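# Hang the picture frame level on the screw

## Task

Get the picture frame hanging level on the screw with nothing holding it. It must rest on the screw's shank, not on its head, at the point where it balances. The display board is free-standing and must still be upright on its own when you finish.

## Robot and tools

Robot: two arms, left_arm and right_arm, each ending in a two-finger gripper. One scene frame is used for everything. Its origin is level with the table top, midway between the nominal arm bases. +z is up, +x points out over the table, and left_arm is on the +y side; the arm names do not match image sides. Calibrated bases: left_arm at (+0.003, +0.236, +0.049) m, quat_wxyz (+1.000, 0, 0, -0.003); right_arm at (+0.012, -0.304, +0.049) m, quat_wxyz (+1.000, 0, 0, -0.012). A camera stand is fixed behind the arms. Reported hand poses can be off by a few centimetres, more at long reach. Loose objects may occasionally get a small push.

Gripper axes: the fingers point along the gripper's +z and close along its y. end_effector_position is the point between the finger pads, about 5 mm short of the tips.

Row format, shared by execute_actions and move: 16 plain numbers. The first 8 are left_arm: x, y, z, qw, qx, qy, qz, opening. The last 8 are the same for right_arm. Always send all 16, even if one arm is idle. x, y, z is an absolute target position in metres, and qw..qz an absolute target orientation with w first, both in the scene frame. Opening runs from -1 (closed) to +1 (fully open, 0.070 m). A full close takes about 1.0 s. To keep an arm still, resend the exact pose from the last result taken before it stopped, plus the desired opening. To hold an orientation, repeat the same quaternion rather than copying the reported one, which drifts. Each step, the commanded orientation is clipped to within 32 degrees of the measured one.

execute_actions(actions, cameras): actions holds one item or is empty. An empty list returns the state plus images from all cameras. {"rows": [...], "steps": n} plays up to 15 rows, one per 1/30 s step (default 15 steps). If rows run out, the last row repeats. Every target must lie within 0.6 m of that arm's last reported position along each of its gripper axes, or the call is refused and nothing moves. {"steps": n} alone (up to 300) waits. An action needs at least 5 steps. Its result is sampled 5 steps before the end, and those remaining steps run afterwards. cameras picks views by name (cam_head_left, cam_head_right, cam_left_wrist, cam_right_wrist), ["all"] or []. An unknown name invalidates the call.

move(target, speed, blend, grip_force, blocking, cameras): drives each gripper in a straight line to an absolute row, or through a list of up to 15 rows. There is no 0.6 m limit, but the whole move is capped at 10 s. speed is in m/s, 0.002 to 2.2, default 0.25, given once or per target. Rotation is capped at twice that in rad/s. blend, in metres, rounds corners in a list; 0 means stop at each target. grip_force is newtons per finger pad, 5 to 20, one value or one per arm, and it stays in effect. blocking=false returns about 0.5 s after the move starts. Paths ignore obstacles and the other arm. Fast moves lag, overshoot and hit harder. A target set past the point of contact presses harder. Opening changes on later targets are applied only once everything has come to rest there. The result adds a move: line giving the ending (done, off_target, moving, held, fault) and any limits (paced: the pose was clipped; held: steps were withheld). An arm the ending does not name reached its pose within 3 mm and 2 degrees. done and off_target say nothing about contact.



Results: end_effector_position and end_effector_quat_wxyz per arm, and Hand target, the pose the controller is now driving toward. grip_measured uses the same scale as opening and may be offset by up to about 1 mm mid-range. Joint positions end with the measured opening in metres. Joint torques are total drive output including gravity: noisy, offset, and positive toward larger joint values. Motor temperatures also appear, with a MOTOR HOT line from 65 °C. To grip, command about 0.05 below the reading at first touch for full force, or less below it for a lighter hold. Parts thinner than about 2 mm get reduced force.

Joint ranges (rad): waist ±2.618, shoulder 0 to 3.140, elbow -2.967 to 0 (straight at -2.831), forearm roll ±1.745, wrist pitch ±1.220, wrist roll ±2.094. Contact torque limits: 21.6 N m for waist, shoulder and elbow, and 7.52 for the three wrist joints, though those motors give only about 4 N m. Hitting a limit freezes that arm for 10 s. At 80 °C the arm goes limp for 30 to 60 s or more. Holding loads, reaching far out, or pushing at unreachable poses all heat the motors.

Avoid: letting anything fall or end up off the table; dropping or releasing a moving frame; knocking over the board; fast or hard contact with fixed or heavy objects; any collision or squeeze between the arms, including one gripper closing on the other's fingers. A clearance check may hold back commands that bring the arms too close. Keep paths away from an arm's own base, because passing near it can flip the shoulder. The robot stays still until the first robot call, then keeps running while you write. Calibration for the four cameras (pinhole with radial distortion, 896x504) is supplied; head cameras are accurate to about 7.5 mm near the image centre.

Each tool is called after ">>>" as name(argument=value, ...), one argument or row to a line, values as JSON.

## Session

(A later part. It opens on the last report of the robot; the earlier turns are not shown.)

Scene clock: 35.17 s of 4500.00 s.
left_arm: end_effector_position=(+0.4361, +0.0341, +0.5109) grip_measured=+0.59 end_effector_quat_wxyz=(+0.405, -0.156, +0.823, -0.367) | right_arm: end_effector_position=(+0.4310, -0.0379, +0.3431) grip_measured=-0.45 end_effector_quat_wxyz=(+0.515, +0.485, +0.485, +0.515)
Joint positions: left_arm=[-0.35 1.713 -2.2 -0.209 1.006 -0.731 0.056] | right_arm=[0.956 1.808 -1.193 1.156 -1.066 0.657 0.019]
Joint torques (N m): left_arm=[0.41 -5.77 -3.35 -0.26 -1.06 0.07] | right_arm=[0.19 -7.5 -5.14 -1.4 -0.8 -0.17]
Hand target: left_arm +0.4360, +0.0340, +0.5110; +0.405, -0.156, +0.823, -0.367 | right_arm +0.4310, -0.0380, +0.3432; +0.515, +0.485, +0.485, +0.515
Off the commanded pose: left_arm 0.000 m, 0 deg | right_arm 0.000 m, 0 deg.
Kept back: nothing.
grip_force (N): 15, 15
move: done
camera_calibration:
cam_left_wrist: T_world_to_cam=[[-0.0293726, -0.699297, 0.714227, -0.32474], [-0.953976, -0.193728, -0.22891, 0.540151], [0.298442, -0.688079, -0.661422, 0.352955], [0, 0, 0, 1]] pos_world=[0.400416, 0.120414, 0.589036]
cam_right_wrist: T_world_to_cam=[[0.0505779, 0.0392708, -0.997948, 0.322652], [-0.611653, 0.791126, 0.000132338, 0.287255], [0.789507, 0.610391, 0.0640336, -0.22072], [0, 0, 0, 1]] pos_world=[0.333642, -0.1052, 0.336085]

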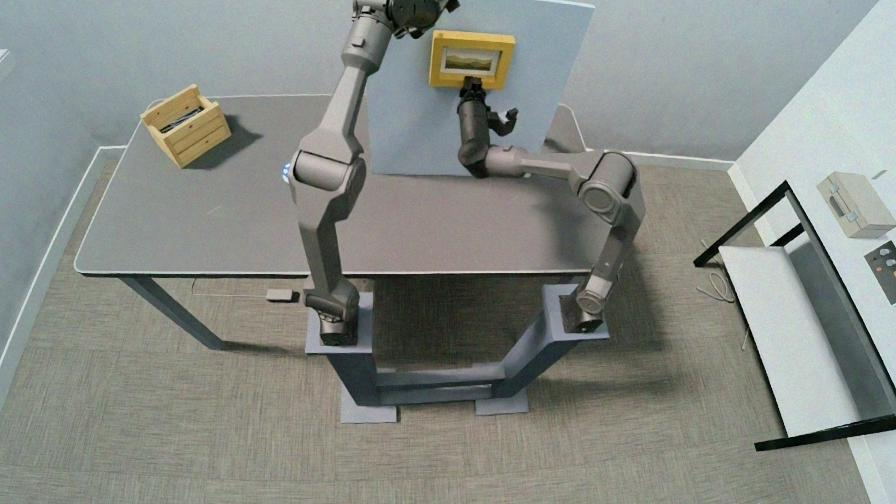

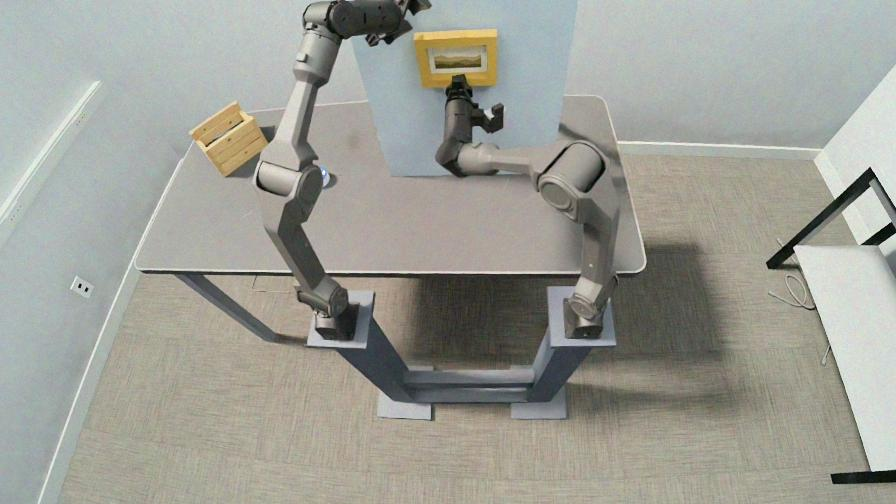

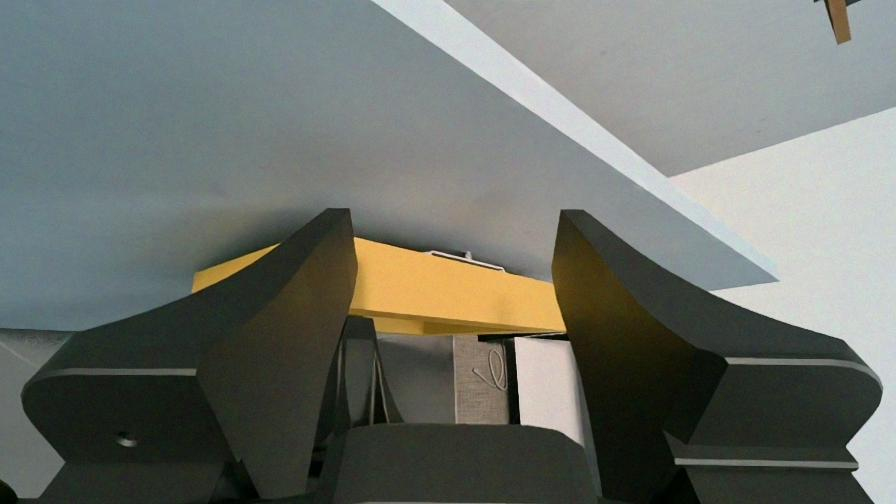

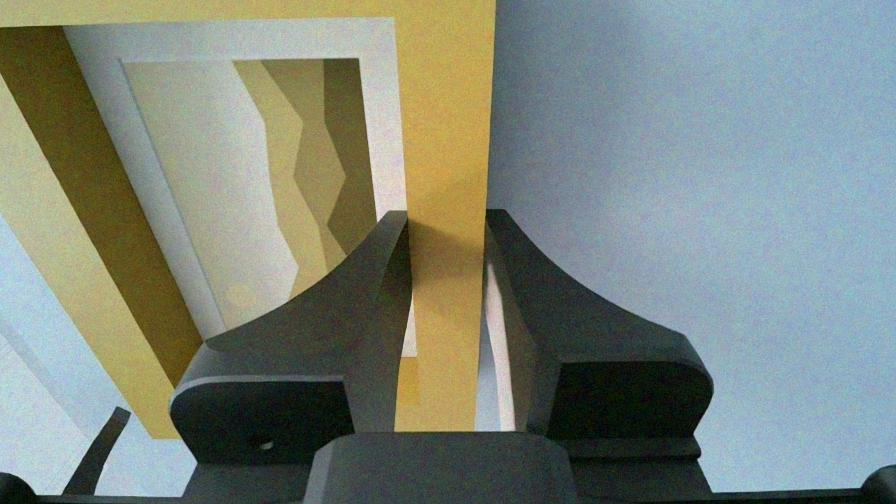

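>>> move(
  target=[
    [0.436,0.034,0.511,0.405,-0.156,0.823,-0.367,0.59,0.431,-0.0380,0.3405,0.5150,0.4845,0.4845,0.5150,-0.55],
    [0.436,0.034,0.511,0.405,-0.156,0.823,-0.367,0.59,0.431,-0.0380,0.3390,0.5150,0.4845,0.4845,0.5150,-0.55],
  ],
  speed=0.02,
  cameras=["cam_left_wrist", "cam_head_left"],
)

>>> zoom_image(
  camera="cam_left_wrist",
  region=[390, 220, 530, 290],
)

Scene clock: 36.80 s of 4500.00 s.
left_arm: end_effector_position=(+0.4361, +0.0341, +0.5109) grip_measured=+0.59 end_effector_quat_wxyz=(+0.405, -0.156, +0.823, -0.367) | right_arm: end_effector_position=(+0.4309, -0.0383, +0.3406) grip_measured=-0.45 end_effector_quat_wxyz=(+0.516, +0.484, +0.483, +0.516)
Joint positions: left_arm=[-0.35 1.713 -2.2 -0.209 1.006 -0.731 0.056] | right_arm=[0.956 1.813 -1.185 1.147 -1.075 0.673 0.019]
Joint torques (N m): left_arm=[0.59 -5.9 -3.16 -0.26 -1.08 0.08] | right_arm=[0.48 -3.97 -2.07 -0.43 0.22 -0.27]
Hand target: left_arm +0.4360, +0.0340, +0.5110; +0.405, -0.156, +0.823, -0.367 | right_arm +0.4310, -0.0380, +0.3390; +0.515, +0.485, +0.485, +0.515
Off the commanded pose: left_arm 0.000 m, 0 deg | right_arm 0.002 m, 0 deg.
Kept back: nothing.
grip_force (N): 15, 15
move: done
camera_calibration:
cam_left_wrist: T_world_to_cam=[[-0.0293726, -0.699297, 0.714227, -0.32474], [-0.953976, -0.193728, -0.22891, 0.540151], [0.298442, -0.688079, -0.661422, 0.352955], [0, 0, 0, 1]] pos_world=[0.400416, 0.120414, 0.589036]
Images, in order (width x height): cam_head_left 896x504, cam_left_wrist 896x504.

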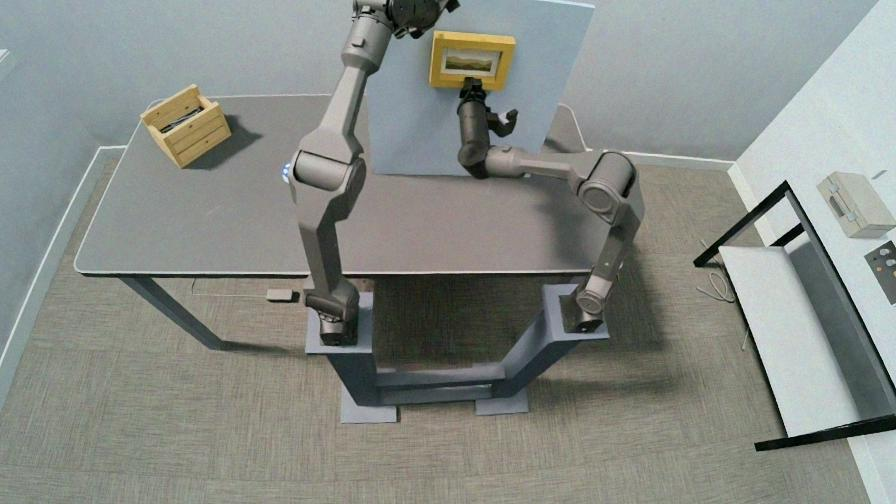

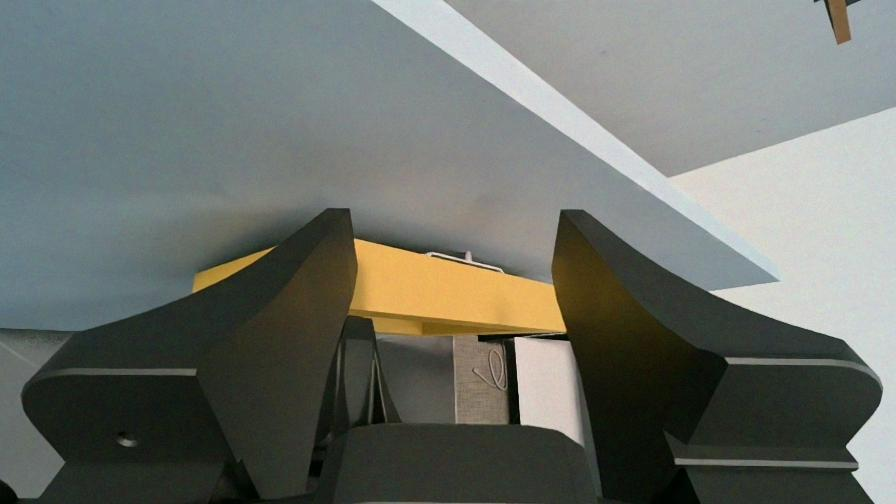

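Scaled by 3.600 from the camera's 896x504 image, which has a finer 1280x720 frame.

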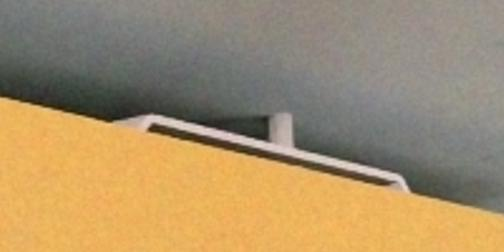

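>>> move(
  target=[
    [0.436,0.034,0.511,0.405,-0.156,0.823,-0.367,0.59,0.431,-0.0380,0.3404,0.5150,0.4845,0.4845,0.5150,-0.55],
    [0.436,0.034,0.511,0.405,-0.156,0.823,-0.367,0.59,0.431,-0.0380,0.3404,0.5150,0.4845,0.4845,0.5150,-0.05],
  ],
  speed=0.02,
  cameras=["all"],
)

>>> zoom_image(
  camera="cam_head_left",
  region=[420, 20, 540, 120],
)

>>> zoom_image(
  camera="cam_left_wrist",
  region=[390, 220, 530, 290],
)

Scene clock: 38.60 s of 4500.00 s.
left_arm: end_effector_position=(+0.4361, +0.0341, +0.5109) grip_measured=+0.59 end_effector_quat_wxyz=(+0.405, -0.156, +0.823, -0.367) | right_arm: end_effector_position=(+0.4308, -0.0375, +0.3396) grip_measured=-0.05 end_effector_quat_wxyz=(+0.515, +0.484, +0.485, +0.515)
Joint positions: left_arm=[-0.35 1.713 -2.2 -0.209 1.006 -0.731 0.056] | right_arm=[0.957 1.813 -1.186 1.151 -1.07 0.667 0.033]
Joint torques (N m): left_arm=[0.6 -5.83 -3.2 -0.27 -1.07 0.07] | right_arm=[-0.45 -8.22 -4.38 -1.01 -0.63 0.18]
Hand target: left_arm +0.4360, +0.0340, +0.5110; +0.405, -0.156, +0.823, -0.367 | right_arm +0.4310, -0.0380, +0.3404; +0.515, +0.485, +0.485, +0.515
Off the commanded pose: left_arm 0.000 m, 0 deg | right_arm 0.001 m, 0 deg.
Kept back: nothing.
grip_force (N): 15, 15
move: done
camera_calibration:
cam_left_wrist: T_world_to_cam=[[-0.0293726, -0.699297, 0.714227, -0.32474], [-0.953976, -0.193728, -0.22891, 0.540151], [0.298442, -0.688079, -0.661422, 0.352955], [0, 0, 0, 1]] pos_world=[0.400416, 0.120414, 0.589036]
cam_right_wrist: T_world_to_cam=[[0.0494641, 0.0375566, -0.99807, 0.319677], [-0.612146, 0.790745, -0.000582616, 0.287317], [0.789197, 0.610993, 0.0621036, -0.21981], [0, 0, 0, 1]] pos_world=[0.33354, -0.104898, 0.332879]

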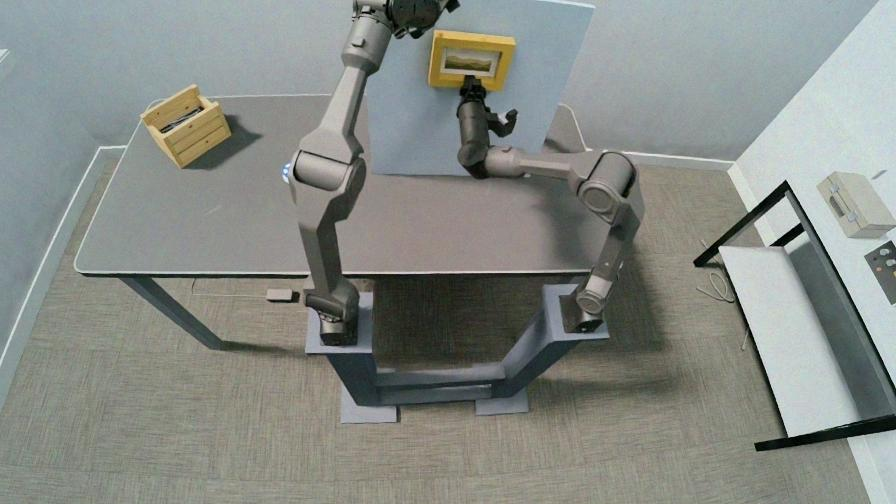

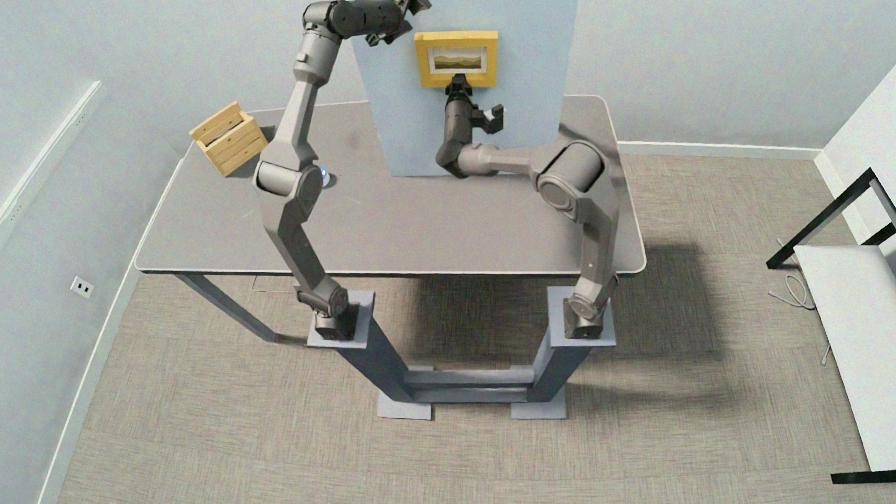

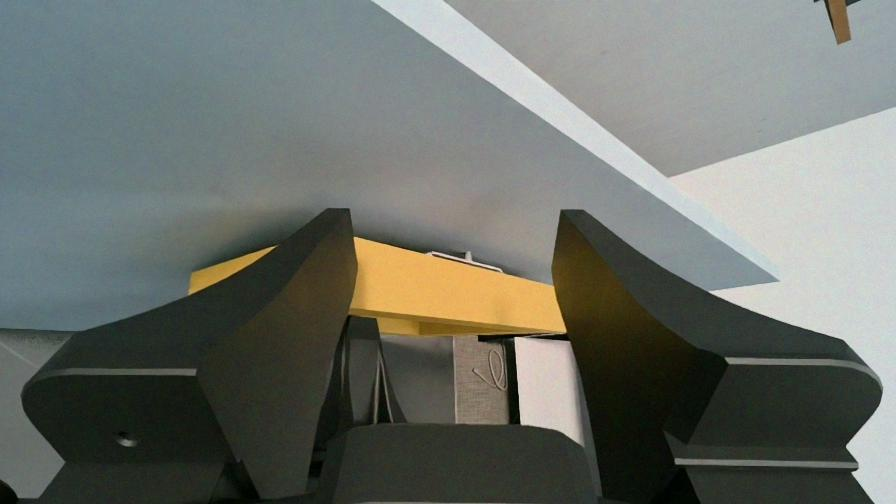

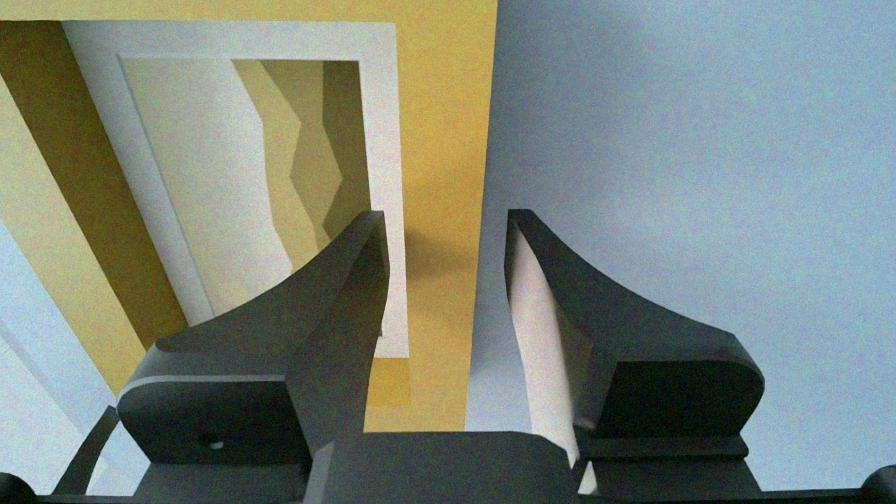

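Scaled by 4.200 from the camera's 896x504 image, which has a finer 1280x720 frame.

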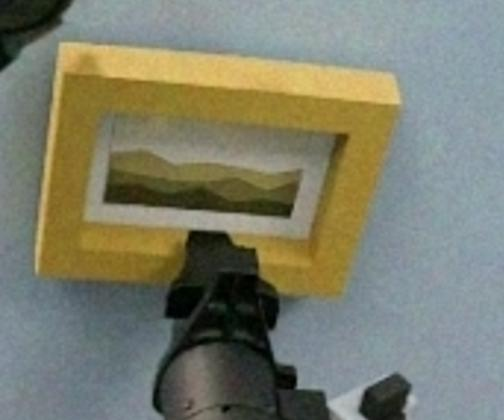

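Scaled by 3.600 from the camera's 896x504 image, which has a finer 1280x720 frame.

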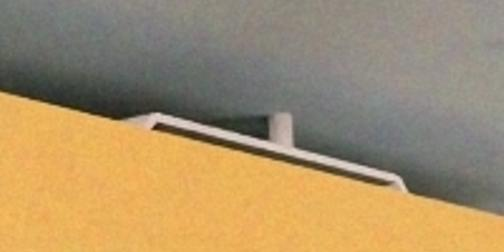

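>>> move(
  target=[
    [0.436,0.034,0.511,0.405,-0.156,0.823,-0.367,0.59,0.431,-0.0375,0.3396,0.5150,0.4845,0.4845,0.5150,0.4],
    [0.436,0.034,0.511,0.405,-0.156,0.823,-0.367,0.59,0.375,-0.0375,0.336,0.5150,0.4845,0.4845,0.5150,0.4],
  ],
  speed=0.12,
  cameras=["all"],
)

>>> zoom_image(
  camera="cam_head_left",
  region=[420, 25, 520, 100],
)

>>> zoom_image(
  camera="cam_head_right",
  region=[405, 20, 505, 95],
)

>>> zoom_image(
  camera="cam_head_left",
  region=[360, 155, 540, 195],
)

>>> zoom_image(
  camera="cam_head_right",
  region=[380, 155, 560, 195],
)

>>> zoom_image(
  camera="cam_left_wrist",
  region=[390, 220, 530, 290],
)

Scene clock: 41.73 s of 4500.00 s.
left_arm: end_effector_position=(+0.4361, +0.0341, +0.5109) grip_measured=+0.59 end_effector_quat_wxyz=(+0.405, -0.156, +0.823, -0.367) | right_arm: end_effector_position=(+0.3746, -0.0376, +0.3358) grip_measured=+0.40 end_effector_quat_wxyz=(+0.515, +0.485, +0.485, +0.515)
Joint positions: left_arm=[-0.35 1.713 -2.2 -0.209 1.006 -0.731 0.056] | right_arm=[1.107 1.725 -1.044 1.231 -1.209 0.672 0.049]
Joint torques (N m): left_arm=[0.55 -5.76 -3.24 -0.26 -1.07 0.08] | right_arm=[-0.48 -6.09 -4.06 -1.04 -0.4 -0.11]
Hand target: left_arm +0.4360, +0.0340, +0.5110; +0.405, -0.156, +0.823, -0.367 | right_arm +0.3750, -0.0375, +0.3360; +0.515, +0.485, +0.485, +0.515
Off the commanded pose: left_arm 0.000 m, 0 deg | right_arm 0.000 m, 0 deg.
Kept back: nothing.
grip_force (N): 15, 15
move: done
camera_calibration:
cam_left_wrist: T_world_to_cam=[[-0.0293726, -0.699297, 0.714227, -0.32474], [-0.953976, -0.193728, -0.22891, 0.540151], [0.298442, -0.688079, -0.661422, 0.352955], [0, 0, 0, 1]] pos_world=[0.400416, 0.120414, 0.589036]
cam_right_wrist: T_world_to_cam=[[0.0503391, 0.0385749, -0.997987, 0.318308], [-0.611241, 0.791445, -0.000239875, 0.252485], [0.789842, 0.610022, 0.0634191, -0.175905], [0, 0, 0, 1]] pos_world=[0.277243, -0.104801, 0.328883]

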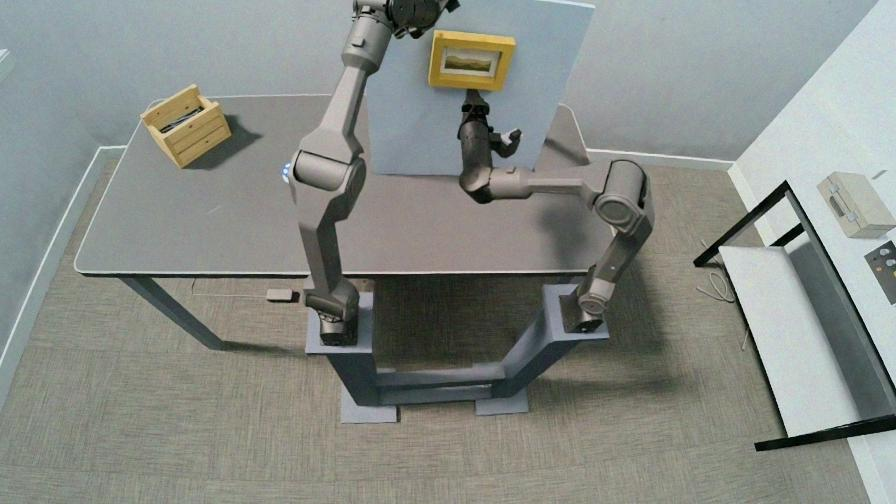

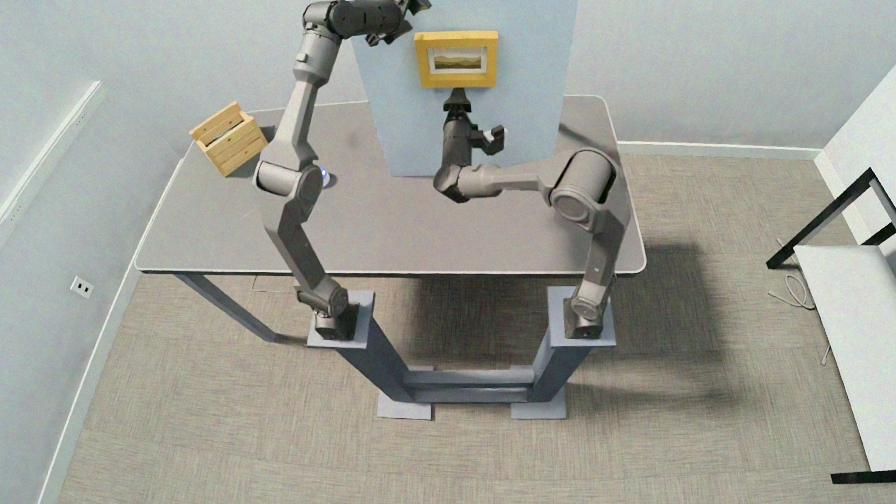

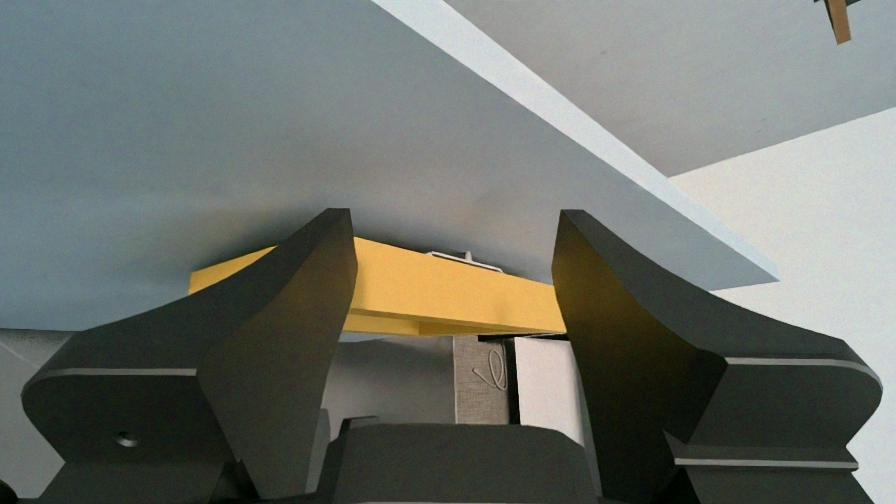

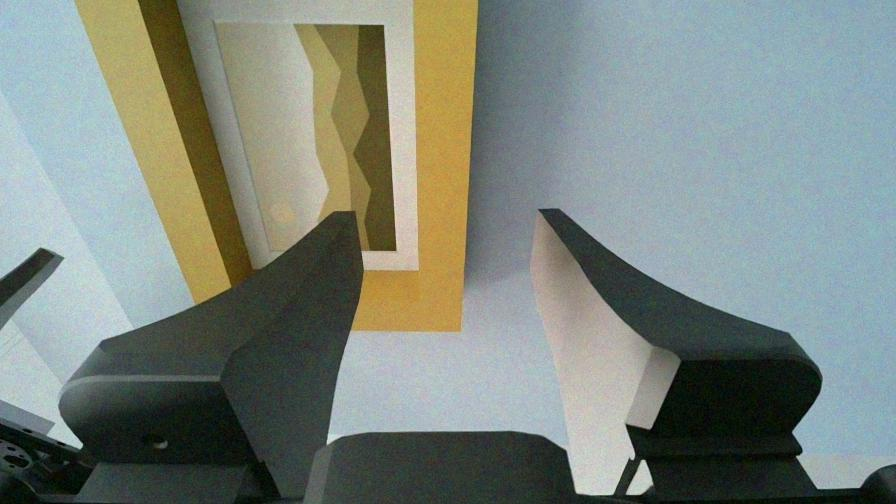

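Scaled by 5.040 from the camera's 896x504 image, which has a finer 1280x720 frame.

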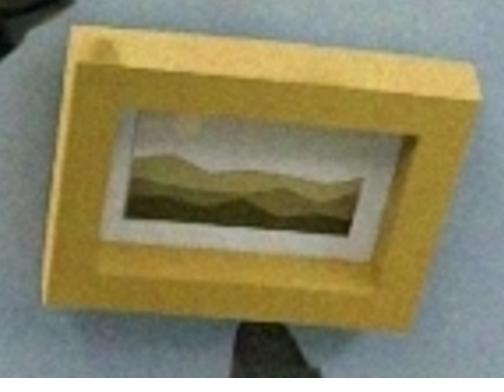

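Scaled by 5.040 from the camera's 896x504 image, which has a finer 1280x720 frame.

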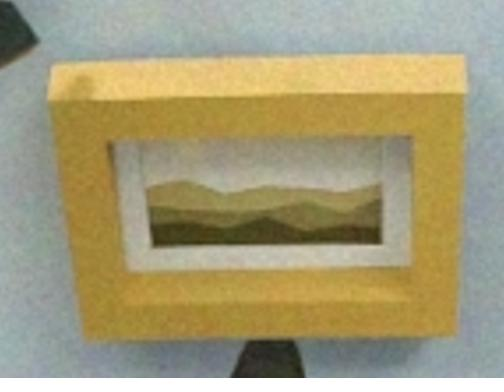

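Scaled by 2.800 from the camera's 896x504 image, which has a finer 1280x720 frame.

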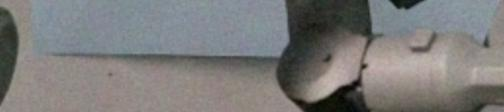

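Scaled by 2.800 from the camera's 896x504 image, which has a finer 1280x720 frame.

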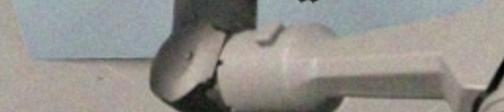

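Scaled by 3.600 from the camera's 896x504 image, which has a finer 1280x720 frame.

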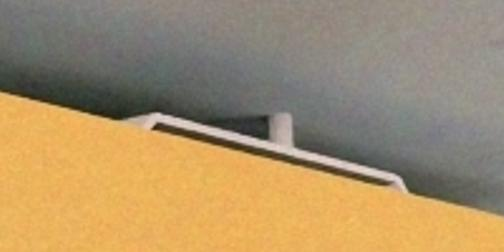

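>>> zoom_image(
  camera="cam_left_wrist",
  region=[415, 240, 515, 285],
)

>>> zoom_image(
  camera="cam_left_wrist",
  region=[450, 245, 490, 270],
)

Scaled by 5.040 from the camera's 896x504 image, which has a finer 1280x720 frame.

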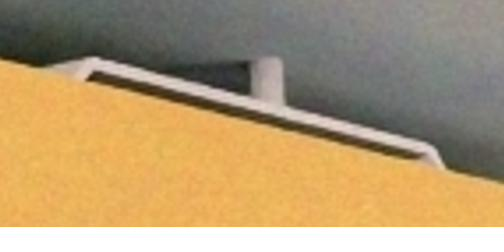

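Scaled by 12.600 from the camera's 896x504 image, which has a finer 1280x720 frame.

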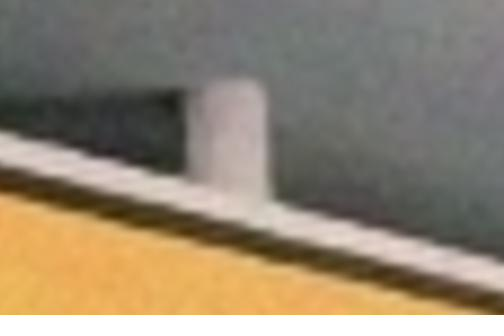

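>>> move(
  target=[
    [0.37,0.14,0.48,0.29,-0.165,0.78,-0.53,0.59,0.375,-0.0375,0.336,0.5150,0.4845,0.4845,0.5150,0.4],
    [0.434,0.105,0.445,0.16,-0.16,0.689,-0.689,0.59,0.375,-0.0375,0.336,0.5150,0.4845,0.4845,0.5150,0.4],
  ],
  speed=0.25,
  blend=0.02,
  cameras=["cam_left_wrist", "cam_head_left"],
)

>>> zoom_image(
  camera="cam_left_wrist",
  region=[360, 100, 540, 210],
)

Scene clock: 47.30 s of 4500.00 s.
left_arm: end_effector_position=(+0.4347, +0.1044, +0.4438) grip_measured=+0.59 end_effector_quat_wxyz=(+0.184, -0.188, +0.685, -0.680) | right_arm: end_effector_position=(+0.3749, -0.0377, +0.3362) grip_measured=+0.40 end_effector_quat_wxyz=(+0.515, +0.485, +0.484, +0.515)
Joint positions: left_arm=[0.189 1.692 -1.511 -1.596 1.223 0.094 0.056] | right_arm=[1.106 1.725 -1.045 1.23 -1.209 0.672 0.049]
Joint torques (N m): left_arm=[0.12 -8 -3.18 -0.71 0.15 -0.11] | right_arm=[-0.45 -5.38 -4.2 -1.04 -0.4 -0.22]
Hand target: left_arm +0.4341, +0.1046, +0.4450; +0.186, -0.187, +0.685, -0.679 | right_arm +0.3750, -0.0375, +0.3360; +0.515, +0.485, +0.485, +0.515
Off the commanded pose: left_arm 0.001 m, 4 deg | right_arm 0.000 m, 0 deg.
joint sent to its limit (left arm) — joint 5 (wrist pitch), upper limit.
Kept back: nothing.
grip_force (N): 15, 15
move: off_target (left_arm)
camera_calibration:
cam_left_wrist: T_world_to_cam=[[0.00839612, -0.0319008, 0.999456, -0.44036], [-0.99802, 0.0620355, 0.0103641, 0.423369], [-0.0623324, -0.997564, -0.0313167, 0.26688], [0, 0, 0, 1]] pos_world=[0.442863, 0.225918, 0.44409]
Images, in order (width x height): cam_head_left 896x504, cam_left_wrist 896x504.

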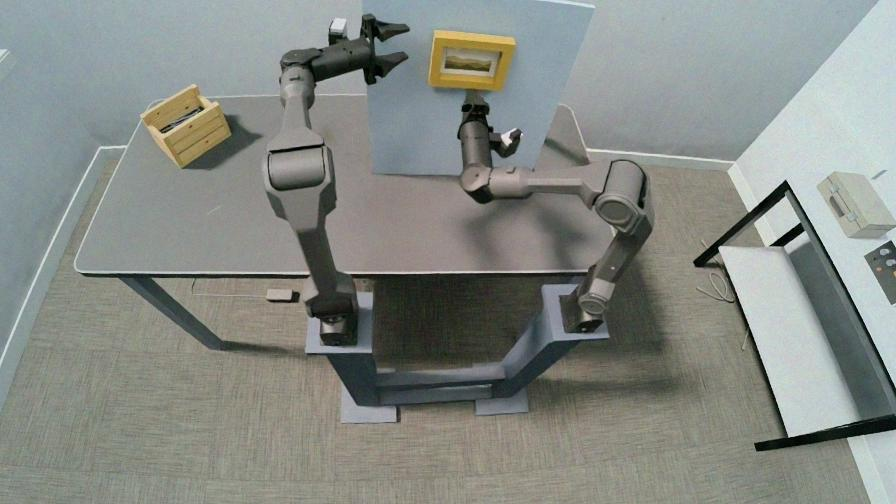

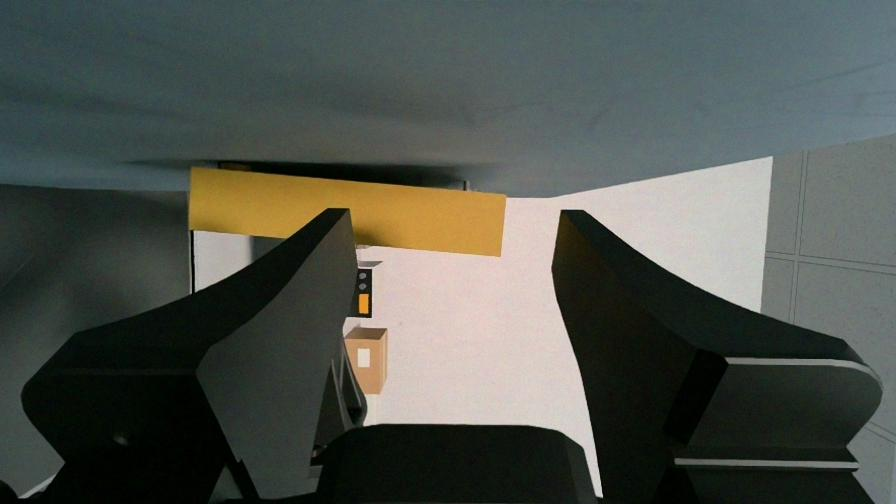

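Scaled by 2.800 from the camera's 896x504 image, which has a finer 1280x720 frame.

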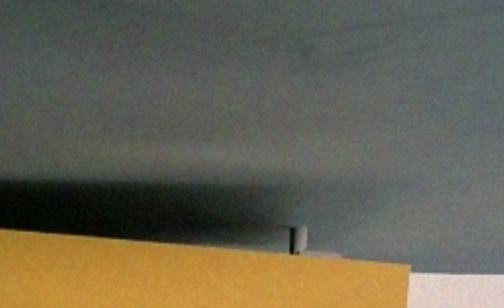

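>>> zoom_image(
  camera="cam_left_wrist",
  region=[446, 172, 510, 204],
)

Scaled by 7.875 from the camera's 896x504 image, which has a finer 1280x720 frame.

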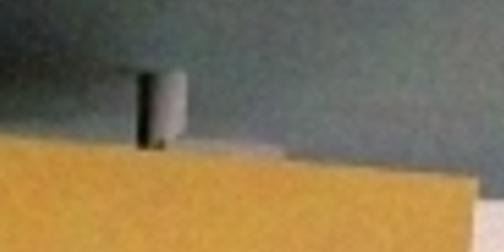

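>>> zoom_image(
  camera="cam_left_wrist",
  region=[458, 178, 486, 194],
)

Scaled by 18.000 from the camera's 896x504 image, which has a finer 1280x720 frame.

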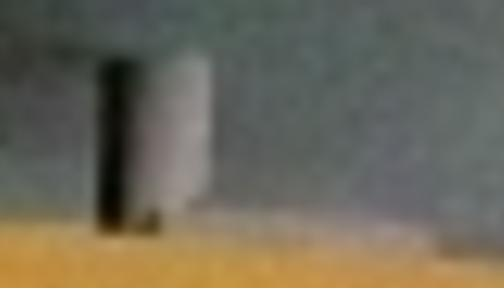

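>>> move(
  target=[
    [0.434,0.20,0.445,0.16,-0.16,0.689,-0.689,0.59,0.375,-0.0375,0.336,0.5150,0.4845,0.4845,0.5150,0.4],
    [0.462,0.22,0.445,0.16,-0.16,0.689,-0.689,0.59,0.375,-0.0375,0.336,0.5150,0.4845,0.4845,0.5150,0.4],
  ],
  speed=0.25,
  blend=0.02,
  cameras=["cam_left_wrist", "cam_head_left"],
)

>>> zoom_image(
  camera="cam_left_wrist",
  region=[360, 150, 500, 250],
)

Scene clock: 50.20 s of 4500.00 s.
left_arm: end_effector_position=(+0.4627, +0.2203, +0.4446) grip_measured=+0.59 end_effector_quat_wxyz=(+0.267, -0.272, +0.661, -0.646) | right_arm: end_effector_position=(+0.3749, -0.0377, +0.3362) grip_measured=+0.40 end_effector_quat_wxyz=(+0.515, +0.485, +0.484, +0.515)
Joint positions: left_arm=[0.441 1.728 -1.573 -1.572 1.223 0.065 0.056] | right_arm=[1.106 1.725 -1.045 1.23 -1.209 0.672 0.049]
Joint torques (N m): left_arm=[-0.52 -8.01 -2.18 -0.85 0.11 0.15] | right_arm=[-0.45 -5.39 -4.17 -1.03 -0.39 -0.22]
Hand target: left_arm +0.4622, +0.2196, +0.4450; +0.268, -0.271, +0.661, -0.646 | right_arm +0.3750, -0.0375, +0.3360; +0.515, +0.485, +0.485, +0.515
Off the commanded pose: left_arm 0.001 m, 19 deg | right_arm 0.000 m, 0 deg.
joint sent to its limit (left arm) — joint 5 (wrist pitch), upper limit.
Kept back: nothing.
grip_force (N): 15, 15
move: off_target (left_arm); blend cut to 0.0172 m at target 1
camera_calibration:
cam_left_wrist: T_world_to_cam=[[0.0230669, -0.0408713, 0.998898, -0.442155], [-0.982088, -0.187827, 0.0149935, 0.489703], [0.187007, -0.981351, -0.0444718, 0.271155], [0, 0, 0, 1]] pos_world=[0.440423, 0.340006, 0.446385]
Images, in order (width x height): cam_head_left 896x504, cam_left_wrist 896x504.

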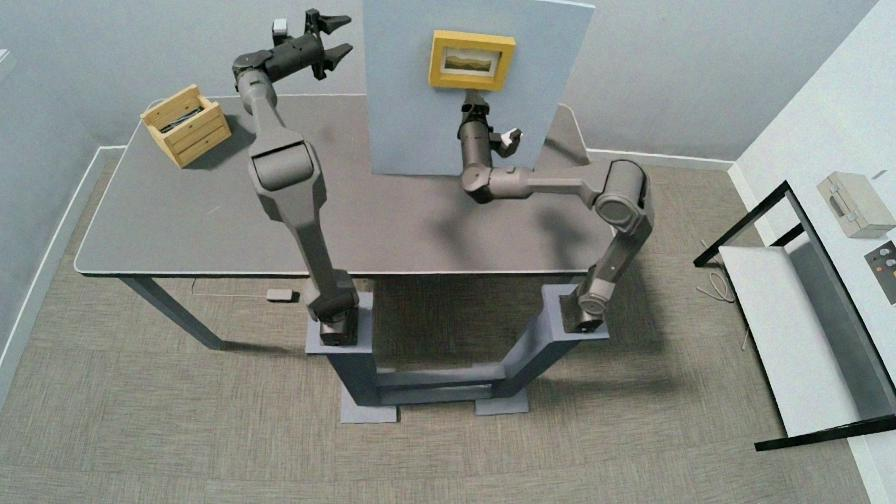

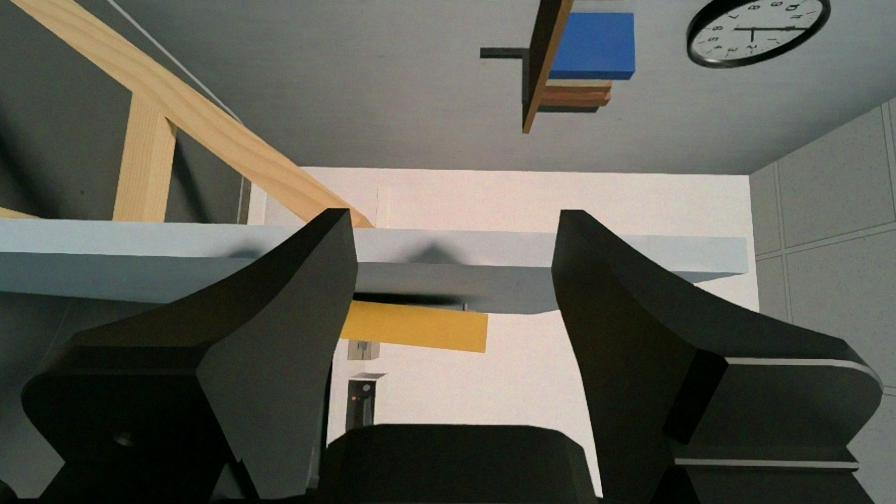

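Scaled by 3.600 from the camera's 896x504 image, which has a finer 1280x720 frame.

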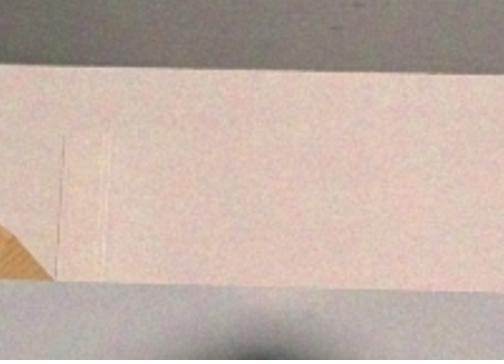

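>>> move(
  target=[0.482,0.222,0.445,0.267,-0.272,0.661,-0.646,0.59,0.375,-0.0375,0.336,0.5150,0.4845,0.4845,0.5150,0.4],
  speed=0.15,
  cameras=["cam_left_wrist"],
)

>>> zoom_image(
  camera="cam_left_wrist",
  region=[340, 230, 520, 330],
)

>>> zoom_image(
  camera="cam_left_wrist",
  region=[430, 250, 500, 290],
)

Scene clock: 53.73 s of 4500.00 s.
left_arm: end_effector_position=(+0.4822, +0.2221, +0.4451) grip_measured=+0.59 end_effector_quat_wxyz=(+0.267, -0.272, +0.661, -0.646) | right_arm: end_effector_position=(+0.3749, -0.0377, +0.3362) grip_measured=+0.40 end_effector_quat_wxyz=(+0.515, +0.485, +0.484, +0.515)
Joint positions: left_arm=[0.423 1.798 -1.671 -1.563 1.205 0.036 0.056] | right_arm=[1.106 1.725 -1.045 1.23 -1.209 0.672 0.049]
Joint torques (N m): left_arm=[-0.54 -7.75 -2.73 -0.78 -0.03 -0.03] | right_arm=[-0.48 -5.39 -4.18 -1.02 -0.4 -0.21]
Hand target: left_arm +0.4820, +0.2220, +0.4450; +0.267, -0.272, +0.661, -0.646 | right_arm +0.3750, -0.0375, +0.3360; +0.515, +0.485, +0.485, +0.515
Off the commanded pose: left_arm 0.000 m, 0 deg | right_arm 0.000 m, 0 deg.
Kept back: nothing.
grip_force (N): 15, 15
move: done
camera_calibration:
cam_left_wrist: T_world_to_cam=[[0.0227165, -0.040848, 0.998907, -0.442884], [-0.982264, -0.186929, 0.014694, 0.50919], [0.186124, -0.981524, -0.0443699, 0.269698], [0, 0, 0, 1]] pos_world=[0.460022, 0.341806, 0.446885]
Images, in order (width x height): cam_left_wrist 896x504.

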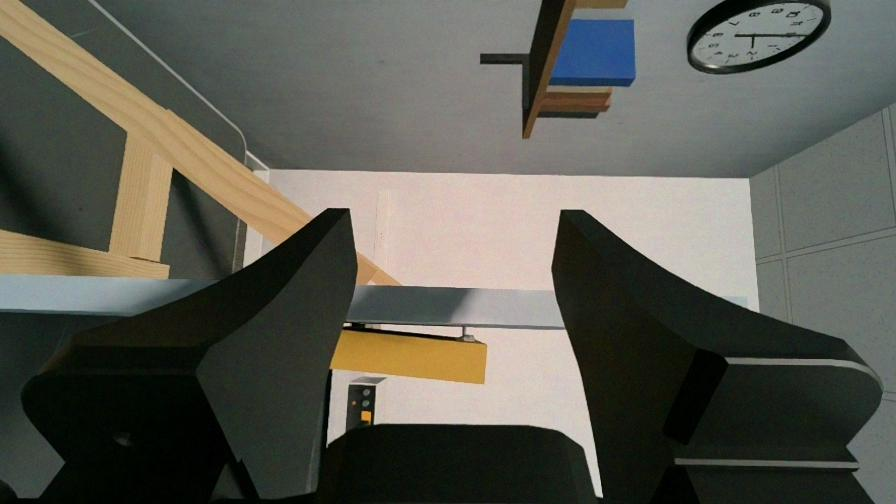

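Scaled by 2.800 from the camera's 896x504 image, which has a finer 1280x720 frame.

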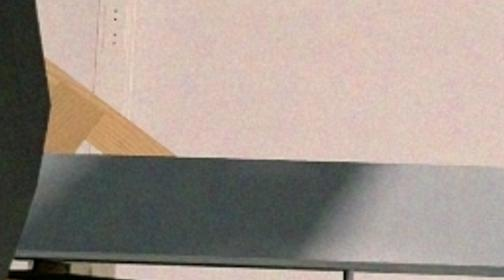

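Scaled by 7.200 from the camera's 896x504 image, which has a finer 1280x720 frame.

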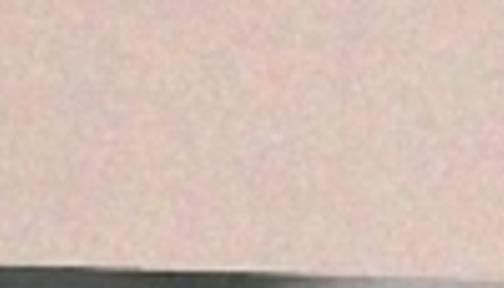

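Excellent view of the gap.

>>> zoom_image(
  camera="cam_left_wrist",
  region=[420, 312, 500, 357],
)

>>> zoom_image(
  camera="cam_left_wrist",
  region=[448, 320, 490, 350],
)

>>> zoom_image(
  camera="cam_left_wrist",
  region=[320, 310, 500, 395],
)

Scaled by 6.300 from the camera's 896x504 image, which has a finer 1280x720 frame.

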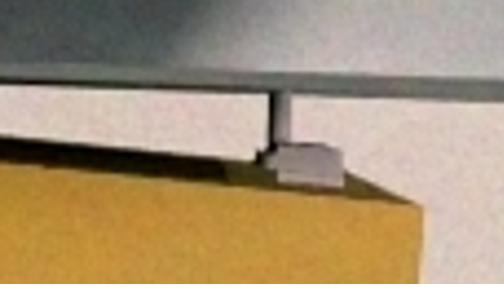

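Scaled by 12.000 from the camera's 896x504 image, which has a finer 1280x720 frame.

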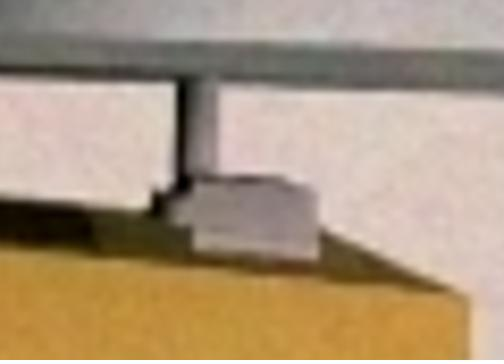

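Scaled by 2.800 from the camera's 896x504 image, which has a finer 1280x720 frame.

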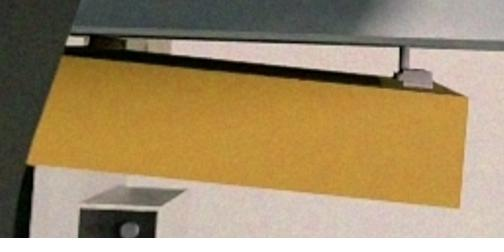

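>>> move(
  target=[
    [0.482,0.222,0.445,0.267,-0.272,0.661,-0.646,0.59,0.431,-0.0375,0.3398,0.5150,0.4845,0.4845,0.5150,0.4],
    [0.482,0.222,0.445,0.267,-0.272,0.661,-0.646,0.59,0.431,-0.0375,0.3398,0.5150,0.4845,0.4845,0.5150,-0.55],
    [0.482,0.222,0.445,0.267,-0.272,0.661,-0.646,0.59,0.431,-0.0375,0.3440,0.5150,0.4845,0.4845,0.5150,-0.55],
  ],
  speed=[0.12, 0.05, 0.03],
  cameras=["cam_left_wrist", "cam_right_wrist"],
)

>>> zoom_image(
  camera="cam_left_wrist",
  region=[448, 320, 490, 350],
)

Scene clock: 57.83 s of 4500.00 s.
left_arm: end_effector_position=(+0.4822, +0.2221, +0.4451) grip_measured=+0.59 end_effector_quat_wxyz=(+0.267, -0.272, +0.661, -0.646) | right_arm: end_effector_position=(+0.4311, -0.0372, +0.3427) grip_measured=-0.44 end_effector_quat_wxyz=(+0.514, +0.485, +0.486, +0.514)
Joint positions: left_arm=[0.423 1.798 -1.671 -1.563 1.205 0.036 0.056] | right_arm=[0.957 1.809 -1.195 1.16 -1.064 0.653 0.019]
Joint torques (N m): left_arm=[0.37 -8.51 -2.39 -0.99 0.14 0.1] | right_arm=[0.98 -8.87 -4.99 -1.63 -0.68 -0.33]
Hand target: left_arm +0.4820, +0.2220, +0.4450; +0.267, -0.272, +0.661, -0.646 | right_arm +0.4310, -0.0375, +0.3440; +0.515, +0.485, +0.485, +0.515
Off the commanded pose: left_arm 0.000 m, 0 deg | right_arm 0.001 m, 0 deg.
Kept back: nothing.
grip_force (N): 15, 15
move: done
camera_calibration:
cam_left_wrist: T_world_to_cam=[[0.0227165, -0.040848, 0.998907, -0.442884], [-0.982264, -0.186929, 0.014694, 0.50919], [0.186124, -0.981524, -0.0443699, 0.269698], [0, 0, 0, 1]] pos_world=[0.460022, 0.341806, 0.446885]
cam_right_wrist: T_world_to_cam=[[0.0481423, 0.0376918, -0.998129, 0.323319], [-0.611851, 0.790973, 0.000357966, 0.286736], [0.789507, 0.610689, 0.0611411, -0.220222], [0, 0, 0, 1]] pos_world=[0.333741, -0.104499, 0.336076]
Images, in order (width x height): cam_left_wrist 896x504, cam_right_wrist 896x504.

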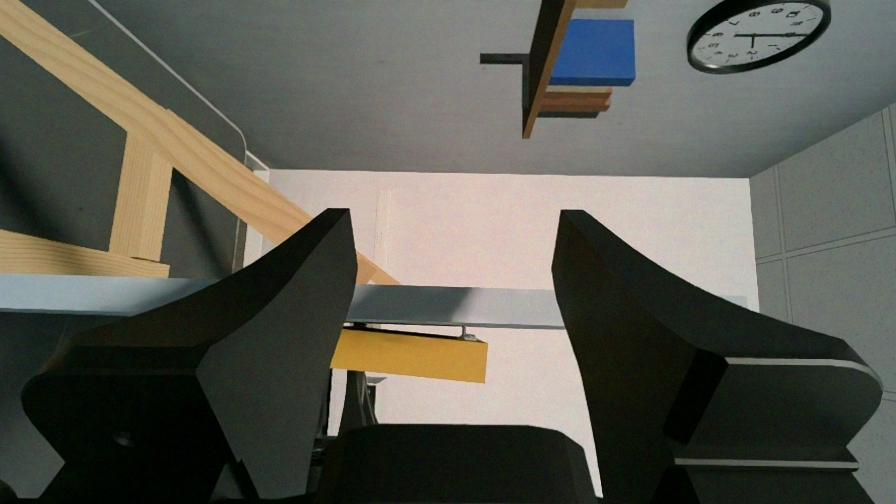

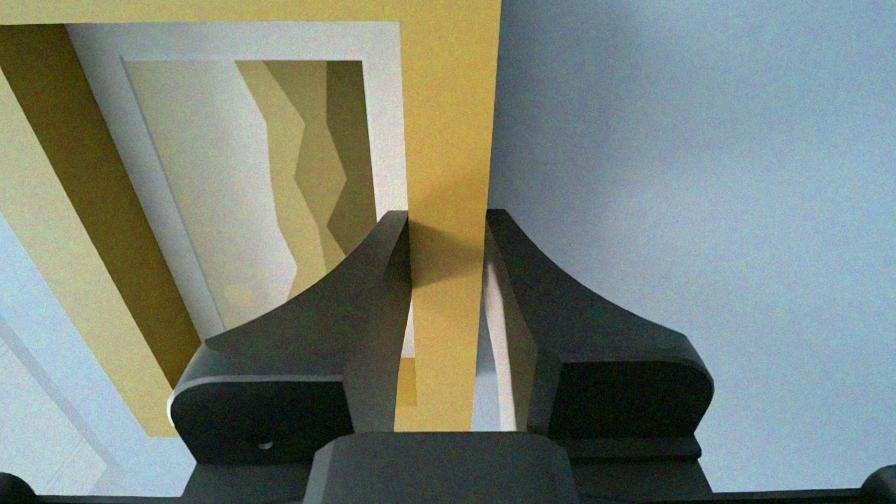

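Scaled by 12.000 from the camera's 896x504 image, which has a finer 1280x720 frame.

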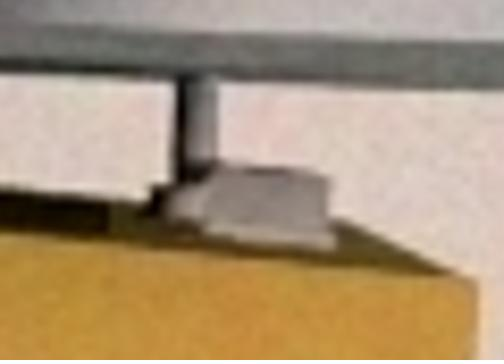

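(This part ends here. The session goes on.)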